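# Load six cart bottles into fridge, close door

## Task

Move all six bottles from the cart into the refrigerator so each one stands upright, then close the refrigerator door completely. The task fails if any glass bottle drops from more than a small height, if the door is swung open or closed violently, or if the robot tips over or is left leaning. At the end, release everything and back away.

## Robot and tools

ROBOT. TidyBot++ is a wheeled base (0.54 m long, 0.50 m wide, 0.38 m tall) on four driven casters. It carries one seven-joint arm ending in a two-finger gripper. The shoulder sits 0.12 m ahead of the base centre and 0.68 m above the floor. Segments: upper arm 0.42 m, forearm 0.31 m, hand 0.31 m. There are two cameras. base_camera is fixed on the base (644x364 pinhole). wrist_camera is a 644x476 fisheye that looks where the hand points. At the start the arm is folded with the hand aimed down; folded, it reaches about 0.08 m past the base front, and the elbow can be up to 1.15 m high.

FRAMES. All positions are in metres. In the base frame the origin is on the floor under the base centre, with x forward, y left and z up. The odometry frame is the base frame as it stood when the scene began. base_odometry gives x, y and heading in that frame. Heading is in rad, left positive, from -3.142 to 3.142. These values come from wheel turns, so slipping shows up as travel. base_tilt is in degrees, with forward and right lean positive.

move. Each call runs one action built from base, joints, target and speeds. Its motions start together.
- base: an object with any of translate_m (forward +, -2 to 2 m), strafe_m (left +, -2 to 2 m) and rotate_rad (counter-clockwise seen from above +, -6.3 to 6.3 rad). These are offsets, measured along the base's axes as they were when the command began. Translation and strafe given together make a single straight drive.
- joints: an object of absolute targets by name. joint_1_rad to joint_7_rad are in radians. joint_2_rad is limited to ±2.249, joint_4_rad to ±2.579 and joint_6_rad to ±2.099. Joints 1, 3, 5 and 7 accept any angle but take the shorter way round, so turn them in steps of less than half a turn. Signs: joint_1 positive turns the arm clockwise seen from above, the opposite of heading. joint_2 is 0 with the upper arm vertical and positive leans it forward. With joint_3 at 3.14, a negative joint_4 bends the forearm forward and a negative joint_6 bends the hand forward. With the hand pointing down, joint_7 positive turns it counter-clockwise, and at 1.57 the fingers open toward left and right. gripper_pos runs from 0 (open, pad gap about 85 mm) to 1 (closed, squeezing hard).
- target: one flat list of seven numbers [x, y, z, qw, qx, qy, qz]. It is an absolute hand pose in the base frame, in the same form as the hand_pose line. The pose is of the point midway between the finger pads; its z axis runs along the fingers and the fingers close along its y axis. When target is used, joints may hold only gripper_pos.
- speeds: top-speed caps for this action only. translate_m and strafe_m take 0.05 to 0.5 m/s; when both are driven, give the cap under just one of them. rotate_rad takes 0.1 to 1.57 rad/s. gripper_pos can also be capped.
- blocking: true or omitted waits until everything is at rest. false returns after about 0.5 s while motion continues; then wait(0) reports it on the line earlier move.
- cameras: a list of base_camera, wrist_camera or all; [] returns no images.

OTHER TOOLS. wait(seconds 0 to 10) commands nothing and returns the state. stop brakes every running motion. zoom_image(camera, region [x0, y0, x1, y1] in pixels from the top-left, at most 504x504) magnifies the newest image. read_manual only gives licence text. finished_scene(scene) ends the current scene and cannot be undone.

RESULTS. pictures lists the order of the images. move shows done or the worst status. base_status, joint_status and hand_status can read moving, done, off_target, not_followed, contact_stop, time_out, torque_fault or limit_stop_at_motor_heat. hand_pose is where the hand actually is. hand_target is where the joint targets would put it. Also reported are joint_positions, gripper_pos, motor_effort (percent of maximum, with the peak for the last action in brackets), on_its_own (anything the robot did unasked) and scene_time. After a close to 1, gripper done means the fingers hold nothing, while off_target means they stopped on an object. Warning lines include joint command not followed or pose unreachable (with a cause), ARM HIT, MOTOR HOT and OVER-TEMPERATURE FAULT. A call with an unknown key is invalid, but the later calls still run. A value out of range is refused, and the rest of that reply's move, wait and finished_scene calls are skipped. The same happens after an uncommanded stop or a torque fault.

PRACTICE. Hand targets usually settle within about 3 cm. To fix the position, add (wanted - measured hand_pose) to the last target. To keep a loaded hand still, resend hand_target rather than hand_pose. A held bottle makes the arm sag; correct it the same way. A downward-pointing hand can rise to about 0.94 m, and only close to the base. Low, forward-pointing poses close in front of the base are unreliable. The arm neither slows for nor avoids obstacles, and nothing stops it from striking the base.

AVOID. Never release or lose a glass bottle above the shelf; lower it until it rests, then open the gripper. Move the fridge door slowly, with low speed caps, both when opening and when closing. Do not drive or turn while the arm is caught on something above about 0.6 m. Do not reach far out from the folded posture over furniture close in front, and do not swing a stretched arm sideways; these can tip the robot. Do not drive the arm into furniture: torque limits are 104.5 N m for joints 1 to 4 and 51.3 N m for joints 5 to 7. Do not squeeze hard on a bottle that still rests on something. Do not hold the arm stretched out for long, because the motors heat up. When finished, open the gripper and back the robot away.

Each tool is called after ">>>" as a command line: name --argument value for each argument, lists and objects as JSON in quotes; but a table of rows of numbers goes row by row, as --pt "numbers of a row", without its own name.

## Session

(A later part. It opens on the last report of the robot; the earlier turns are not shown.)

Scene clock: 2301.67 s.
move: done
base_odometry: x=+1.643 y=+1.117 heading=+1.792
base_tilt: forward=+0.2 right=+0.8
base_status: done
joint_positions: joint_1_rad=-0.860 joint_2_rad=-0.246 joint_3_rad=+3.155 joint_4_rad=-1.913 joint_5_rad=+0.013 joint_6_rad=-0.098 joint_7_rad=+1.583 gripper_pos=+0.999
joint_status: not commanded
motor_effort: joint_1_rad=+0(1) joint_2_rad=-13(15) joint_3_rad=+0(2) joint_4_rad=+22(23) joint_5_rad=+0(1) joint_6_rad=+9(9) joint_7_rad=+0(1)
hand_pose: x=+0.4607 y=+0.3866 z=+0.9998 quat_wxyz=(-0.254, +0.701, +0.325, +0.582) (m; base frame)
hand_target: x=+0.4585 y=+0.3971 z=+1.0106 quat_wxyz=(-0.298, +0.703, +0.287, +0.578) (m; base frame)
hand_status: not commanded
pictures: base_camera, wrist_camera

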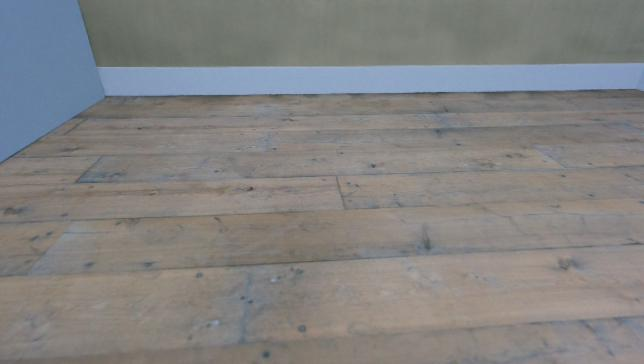

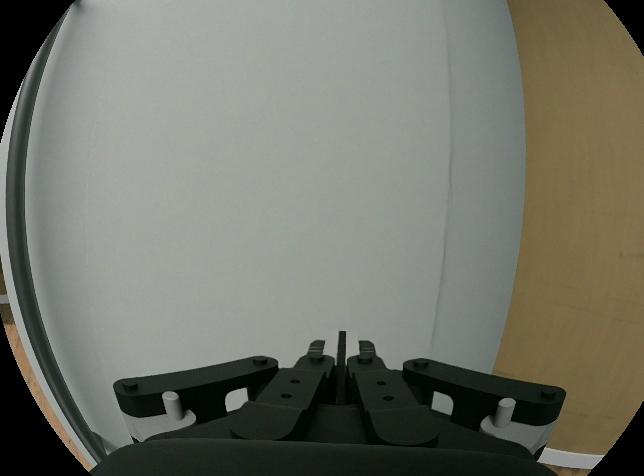

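>>> move --base '{"strafe_m": 0.31}' --speeds '{"strafe_m": 0.15}' --cameras '["base_camera", "wrist_camera"]'

Scene clock: 2316.63 s.
move: done
base_odometry: x=+1.340 y=+1.049 heading=+1.792
base_tilt: forward=+0.2 right=+0.8
base_status: done
joint_positions: joint_1_rad=-0.865 joint_2_rad=-0.243 joint_3_rad=+3.167 joint_4_rad=-1.908 joint_5_rad=+0.013 joint_6_rad=-0.087 joint_7_rad=+1.583 gripper_pos=+0.999
joint_status: not commanded
motor_effort: joint_1_rad=+0(9) joint_2_rad=-13(15) joint_3_rad=+0(11) joint_4_rad=+22(27) joint_5_rad=+0(2) joint_6_rad=+9(13) joint_7_rad=+0(1)
hand_pose: x=+0.4653 y=+0.3854 z=+1.0046 quat_wxyz=(-0.255, +0.698, +0.320, +0.587) (m; base frame)
hand_target: x=+0.4585 y=+0.3971 z=+1.0106 quat_wxyz=(-0.298, +0.703, +0.287, +0.578) (m; base frame)
hand_status: not commanded
pictures: base_camera, wrist_camera

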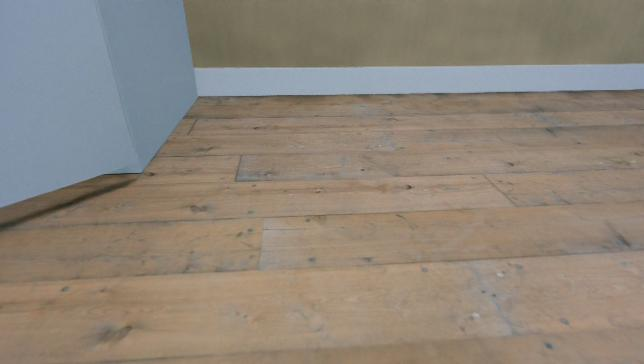

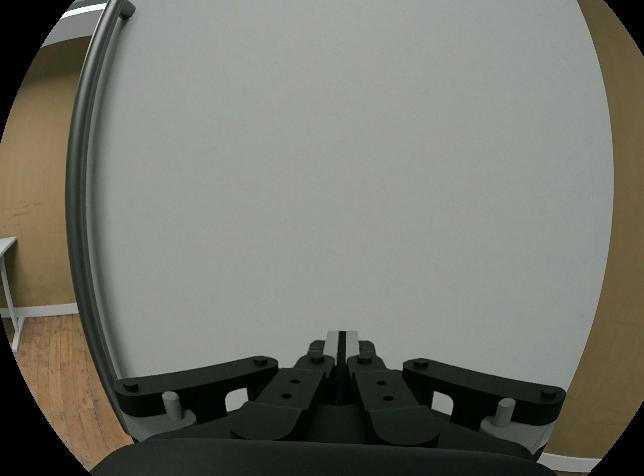

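>>> move --base '{"translate_m": 0.1, "strafe_m": 0.225}' --speeds '{"strafe_m": 0.13}' --cameras '["base_camera", "wrist_camera"]'

Scene clock: 2333.30 s.
move: done
base_odometry: x=+1.099 y=+1.097 heading=+1.792
base_tilt: forward=+0.2 right=+0.8
base_status: done
joint_positions: joint_1_rad=-0.865 joint_2_rad=-0.240 joint_3_rad=+3.167 joint_4_rad=-1.908 joint_5_rad=+0.013 joint_6_rad=-0.087 joint_7_rad=+1.583 gripper_pos=+0.999
joint_status: not commanded
motor_effort: joint_1_rad=+0(1) joint_2_rad=-14(16) joint_3_rad=+0(2) joint_4_rad=+22(22) joint_5_rad=+0(1) joint_6_rad=+8(9) joint_7_rad=+0(1)
hand_pose: x=+0.4660 y=+0.3862 z=+1.0028 quat_wxyz=(-0.255, +0.699, +0.321, +0.586) (m; base frame)
hand_target: x=+0.4585 y=+0.3971 z=+1.0106 quat_wxyz=(-0.298, +0.703, +0.287, +0.578) (m; base frame)
hand_status: not commanded
pictures: base_camera, wrist_camera

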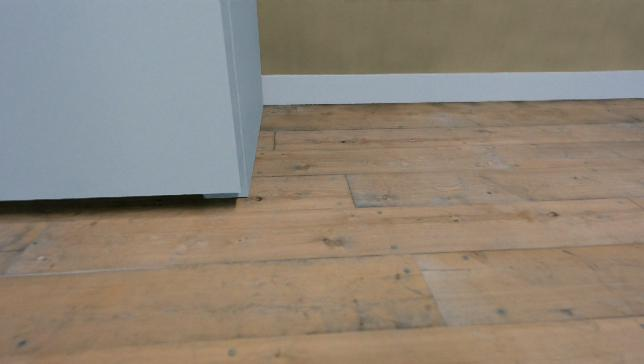

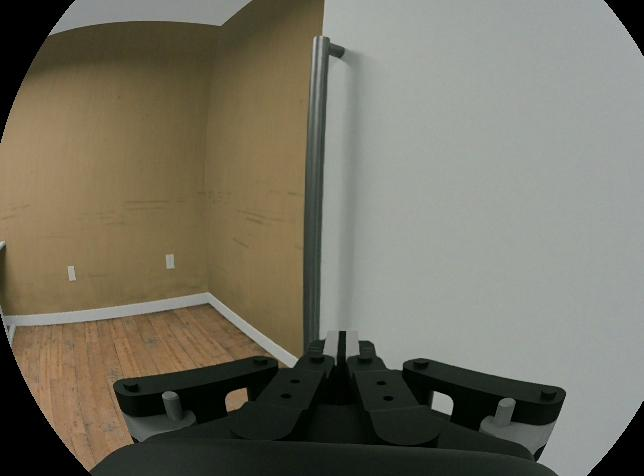

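>>> zoom_image --camera "base_camera" --region '[160, 0, 320, 220]'

>>> move --cameras '["base_camera"]'

Scaled by 2.291.

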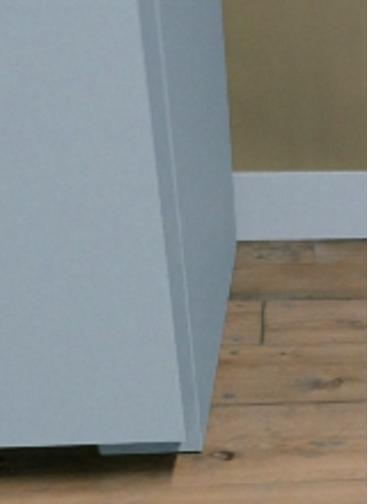

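Scene clock: 2350.43 s.
base_odometry: x=+1.099 y=+1.097 heading=+1.792
base_tilt: forward=+0.1 right=+0.9
base_status: done
joint_positions: joint_1_rad=-0.865 joint_2_rad=-0.240 joint_3_rad=+3.167 joint_4_rad=-1.908 joint_5_rad=+0.013 joint_6_rad=-0.087 joint_7_rad=+1.583 gripper_pos=+0.999
joint_status: not commanded
motor_effort: joint_1_rad=+0(1) joint_2_rad=-13(16) joint_3_rad=-1(2) joint_4_rad=+22(22) joint_5_rad=-1(1) joint_6_rad=+9(9) joint_7_rad=+0(1)
hand_pose: x=+0.4660 y=+0.3862 z=+1.0028 quat_wxyz=(-0.255, +0.699, +0.321, +0.586) (m; base frame)
hand_target: x=+0.4585 y=+0.3971 z=+1.0106 quat_wxyz=(-0.298, +0.703, +0.287, +0.578) (m; base frame)
hand_status: not commanded
pictures: base_camera

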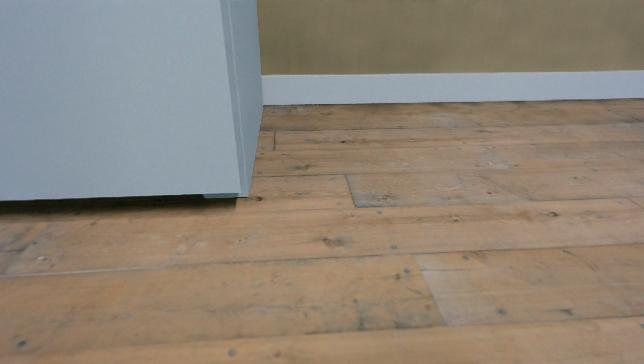

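>>> move --base '{"translate_m": 0.2, "strafe_m": 0.09}' --speeds '{"translate_m": 0.2}' --cameras '["base_camera", "wrist_camera"]'

Scene clock: 2359.10 s.
move: done
base_odometry: x=+0.967 y=+1.272 heading=+1.792
base_tilt: forward=+0.2 right=+0.9
base_status: done
joint_positions: joint_1_rad=-0.865 joint_2_rad=-0.238 joint_3_rad=+3.166 joint_4_rad=-1.908 joint_5_rad=+0.013 joint_6_rad=-0.087 joint_7_rad=+1.583 gripper_pos=+0.999
joint_status: not commanded
motor_effort: joint_1_rad=+0(1) joint_2_rad=-13(17) joint_3_rad=+0(2) joint_4_rad=+22(22) joint_5_rad=-1(1) joint_6_rad=+9(9) joint_7_rad=+0(1)
hand_pose: x=+0.4664 y=+0.3868 z=+1.0017 quat_wxyz=(-0.255, +0.700, +0.321, +0.585) (m; base frame)
hand_target: x=+0.4585 y=+0.3971 z=+1.0106 quat_wxyz=(-0.298, +0.703, +0.287, +0.578) (m; base frame)
hand_status: not commanded
pictures: base_camera, wrist_camera

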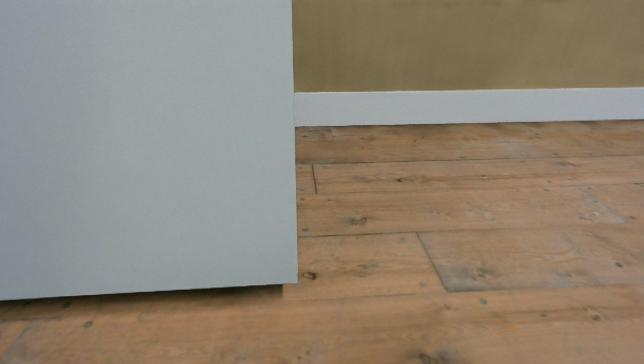

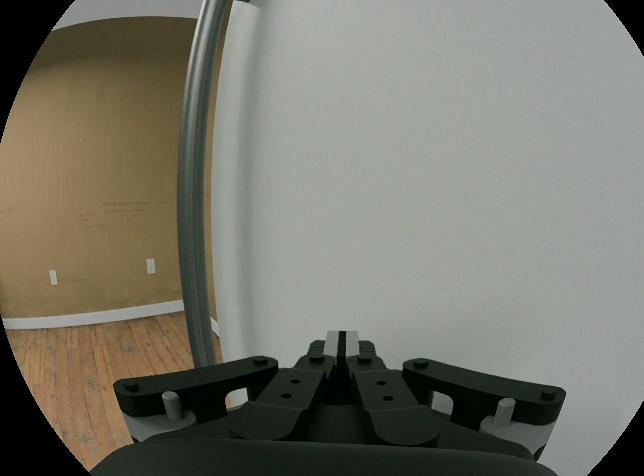

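>>> move --base '{"translate_m": 0.07}' --speeds '{"translate_m": 0.08}' --cameras '[]'

>>> move --base '{"translate_m": 0.04}' --speeds '{"translate_m": 0.06}' --cameras '["base_camera", "wrist_camera"]'

Scene clock: 2368.70 s.
move: done
base_odometry: x=+0.951 y=+1.340 heading=+1.792
base_tilt: forward=+0.2 right=+0.8
base_status: done
joint_positions: joint_1_rad=-0.911 joint_2_rad=-0.261 joint_3_rad=+3.118 joint_4_rad=-1.909 joint_5_rad=+0.013 joint_6_rad=-0.087 joint_7_rad=+1.583 gripper_pos=+0.999
joint_status: not commanded
motor_effort: joint_1_rad=+7(10) joint_2_rad=-7(14) joint_3_rad=+8(11) joint_4_rad=+23(26) joint_5_rad=+0(1) joint_6_rad=+10(12) joint_7_rad=+0(1)
hand_pose: x=+0.4209 y=+0.4132 z=+1.0127 quat_wxyz=(-0.281, +0.676, +0.353, +0.582) (m; base frame)
hand_target: x=+0.4585 y=+0.3971 z=+1.0106 quat_wxyz=(-0.298, +0.703, +0.287, +0.578) (m; base frame)
hand_status: not commanded
pictures: none
No camera images: "cameras" was empty.

Scene clock: 2369.80 s.
move: done
base_odometry: x=+0.942 y=+1.379 heading=+1.793
base_tilt: forward=+0.1 right=+0.8
base_status: done
joint_positions: joint_1_rad=-0.946 joint_2_rad=-0.281 joint_3_rad=+3.078 joint_4_rad=-1.914 joint_5_rad=+0.013 joint_6_rad=-0.087 joint_7_rad=+1.583 gripper_pos=+0.999
joint_status: not commanded
motor_effort: joint_1_rad=+14(17) joint_2_rad=-3(8) joint_3_rad=+16(20) joint_4_rad=+25(27) joint_5_rad=+0(1) joint_6_rad=+11(13) joint_7_rad=+0(1)
hand_pose: x=+0.3823 y=+0.4303 z=+1.0194 quat_wxyz=(-0.301, +0.657, +0.379, +0.578) (m; base frame)
hand_target: x=+0.4585 y=+0.3971 z=+1.0106 quat_wxyz=(-0.298, +0.703, +0.287, +0.578) (m; base frame)
hand_status: not commanded
pictures: base_camera, wrist_camera

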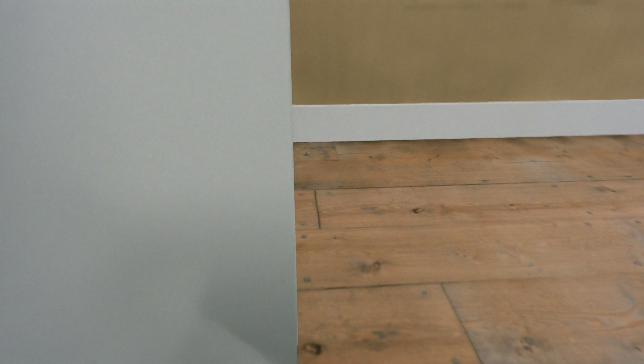

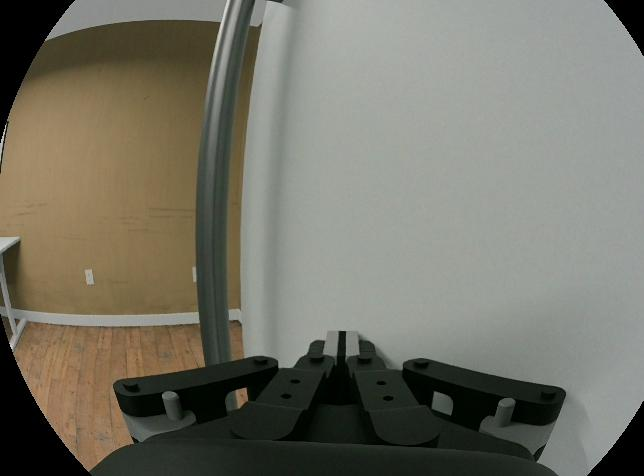

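>>> move --base '{"translate_m": -0.42}' --speeds '{"translate_m": 0.25}' --cameras '["base_camera", "wrist_camera"]'

Scene clock: 2384.93 s.
move: done
base_odometry: x=+1.035 y=+0.969 heading=+1.792
base_tilt: forward=+0.2 right=+0.8
base_status: done
joint_positions: joint_1_rad=-0.877 joint_2_rad=-0.242 joint_3_rad=+3.146 joint_4_rad=-1.902 joint_5_rad=+0.013 joint_6_rad=-0.078 joint_7_rad=+1.583 gripper_pos=+0.999
joint_status: not commanded
motor_effort: joint_1_rad=+0(15) joint_2_rad=-14(15) joint_3_rad=+0(16) joint_4_rad=+22(24) joint_5_rad=-1(1) joint_6_rad=+8(11) joint_7_rad=+0(1)
hand_pose: x=+0.4523 y=+0.3982 z=+1.0104 quat_wxyz=(-0.265, +0.688, +0.331, +0.588) (m; base frame)
hand_target: x=+0.4585 y=+0.3971 z=+1.0106 quat_wxyz=(-0.298, +0.703, +0.287, +0.578) (m; base frame)
hand_status: not commanded
pictures: base_camera, wrist_camera

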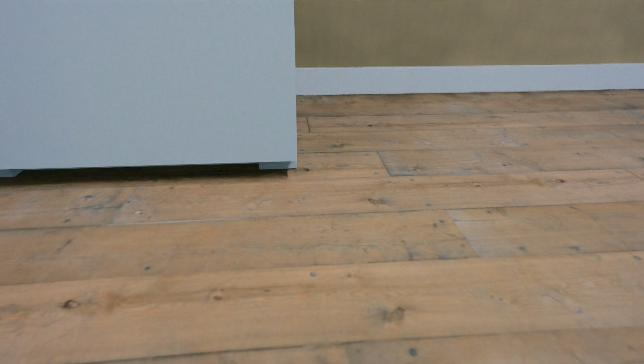

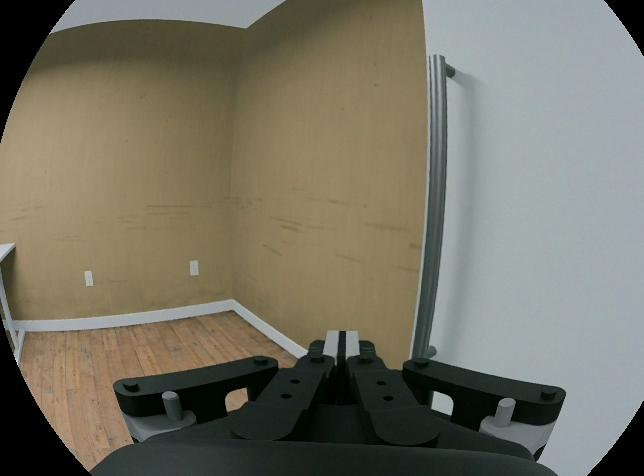

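>>> zoom_image --camera "base_camera" --region '[0, 100, 320, 220]'

Scaled by 1.575.

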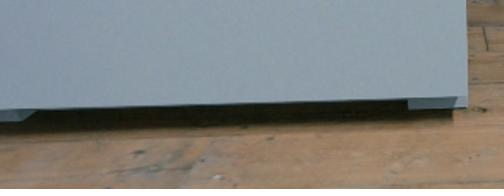

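>>> move --base '{"translate_m": -0.1, "strafe_m": 0.9}' --joints '{"joint_1_rad": 0.4, "joint_2_rad": -0.6, "joint_4_rad": -2.1, "joint_6_rad": -0.3}' --cameras '["base_camera", "wrist_camera"]'

Scene clock: 2397.53 s.
move: done
base_odometry: x=+0.179 y=+0.674 heading=+1.793
base_tilt: forward=+0.1 right=+0.9
base_status: done
joint_positions: joint_1_rad=+0.383 joint_2_rad=-0.590 joint_3_rad=+3.146 joint_4_rad=-2.079 joint_5_rad=+0.013 joint_6_rad=-0.238 joint_7_rad=+1.583 gripper_pos=+0.999
joint_status: all done
motor_effort: joint_1_rad=+0(2) joint_2_rad=-2(14) joint_3_rad=+0(2) joint_4_rad=+22(22) joint_5_rad=+0(1) joint_6_rad=+8(10) joint_7_rad=+0(1)
hand_pose: x=+0.4769 y=-0.1464 z=+1.0090 quat_wxyz=(+0.133, +0.747, -0.139, +0.636) (m; base frame)
hand_target: x=+0.4687 y=-0.1469 z=+0.9809 quat_wxyz=(+0.092, +0.760, -0.188, +0.615) (m; base frame)
hand_status: not commanded
pictures: base_camera, wrist_camera

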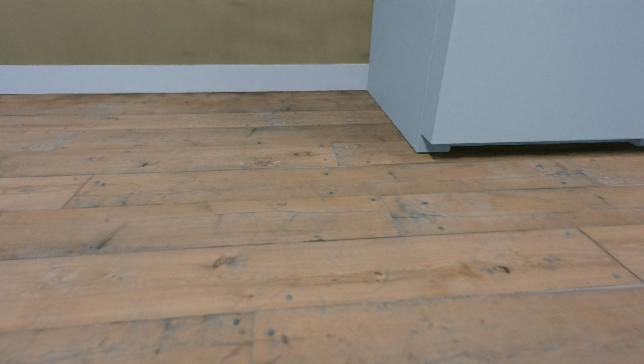

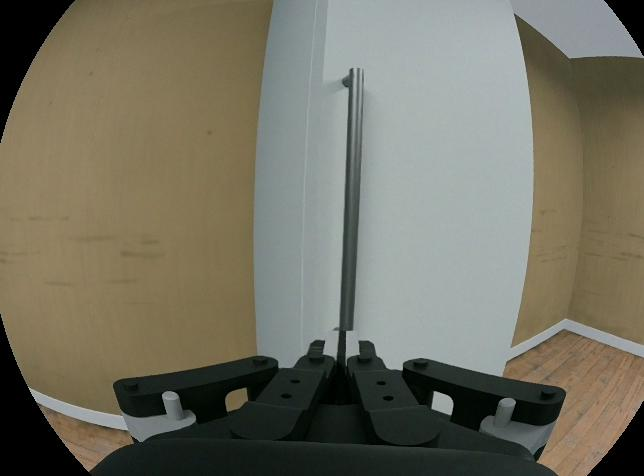

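>>> zoom_image --camera "wrist_camera" --region '[240, 100, 400, 340]'

>>> zoom_image --camera "base_camera" --region '[360, 0, 500, 170]'

Scaled by 2.100.

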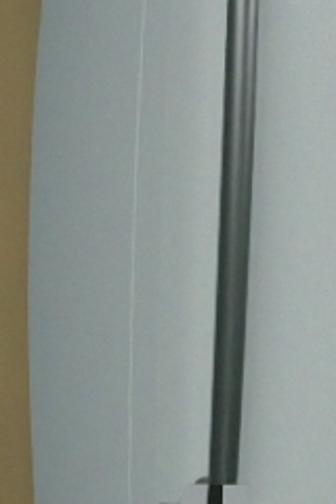

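Scaled by 2.965.

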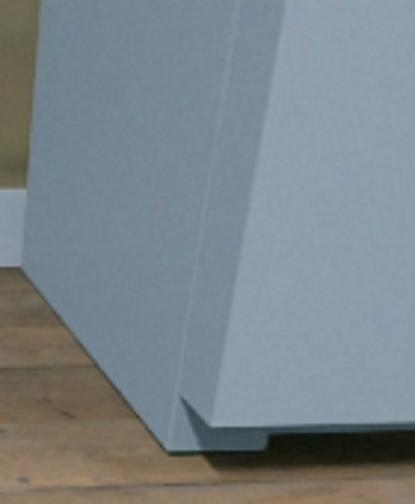

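>>> finished_scene --scene 2

The scene is finished: the task was done.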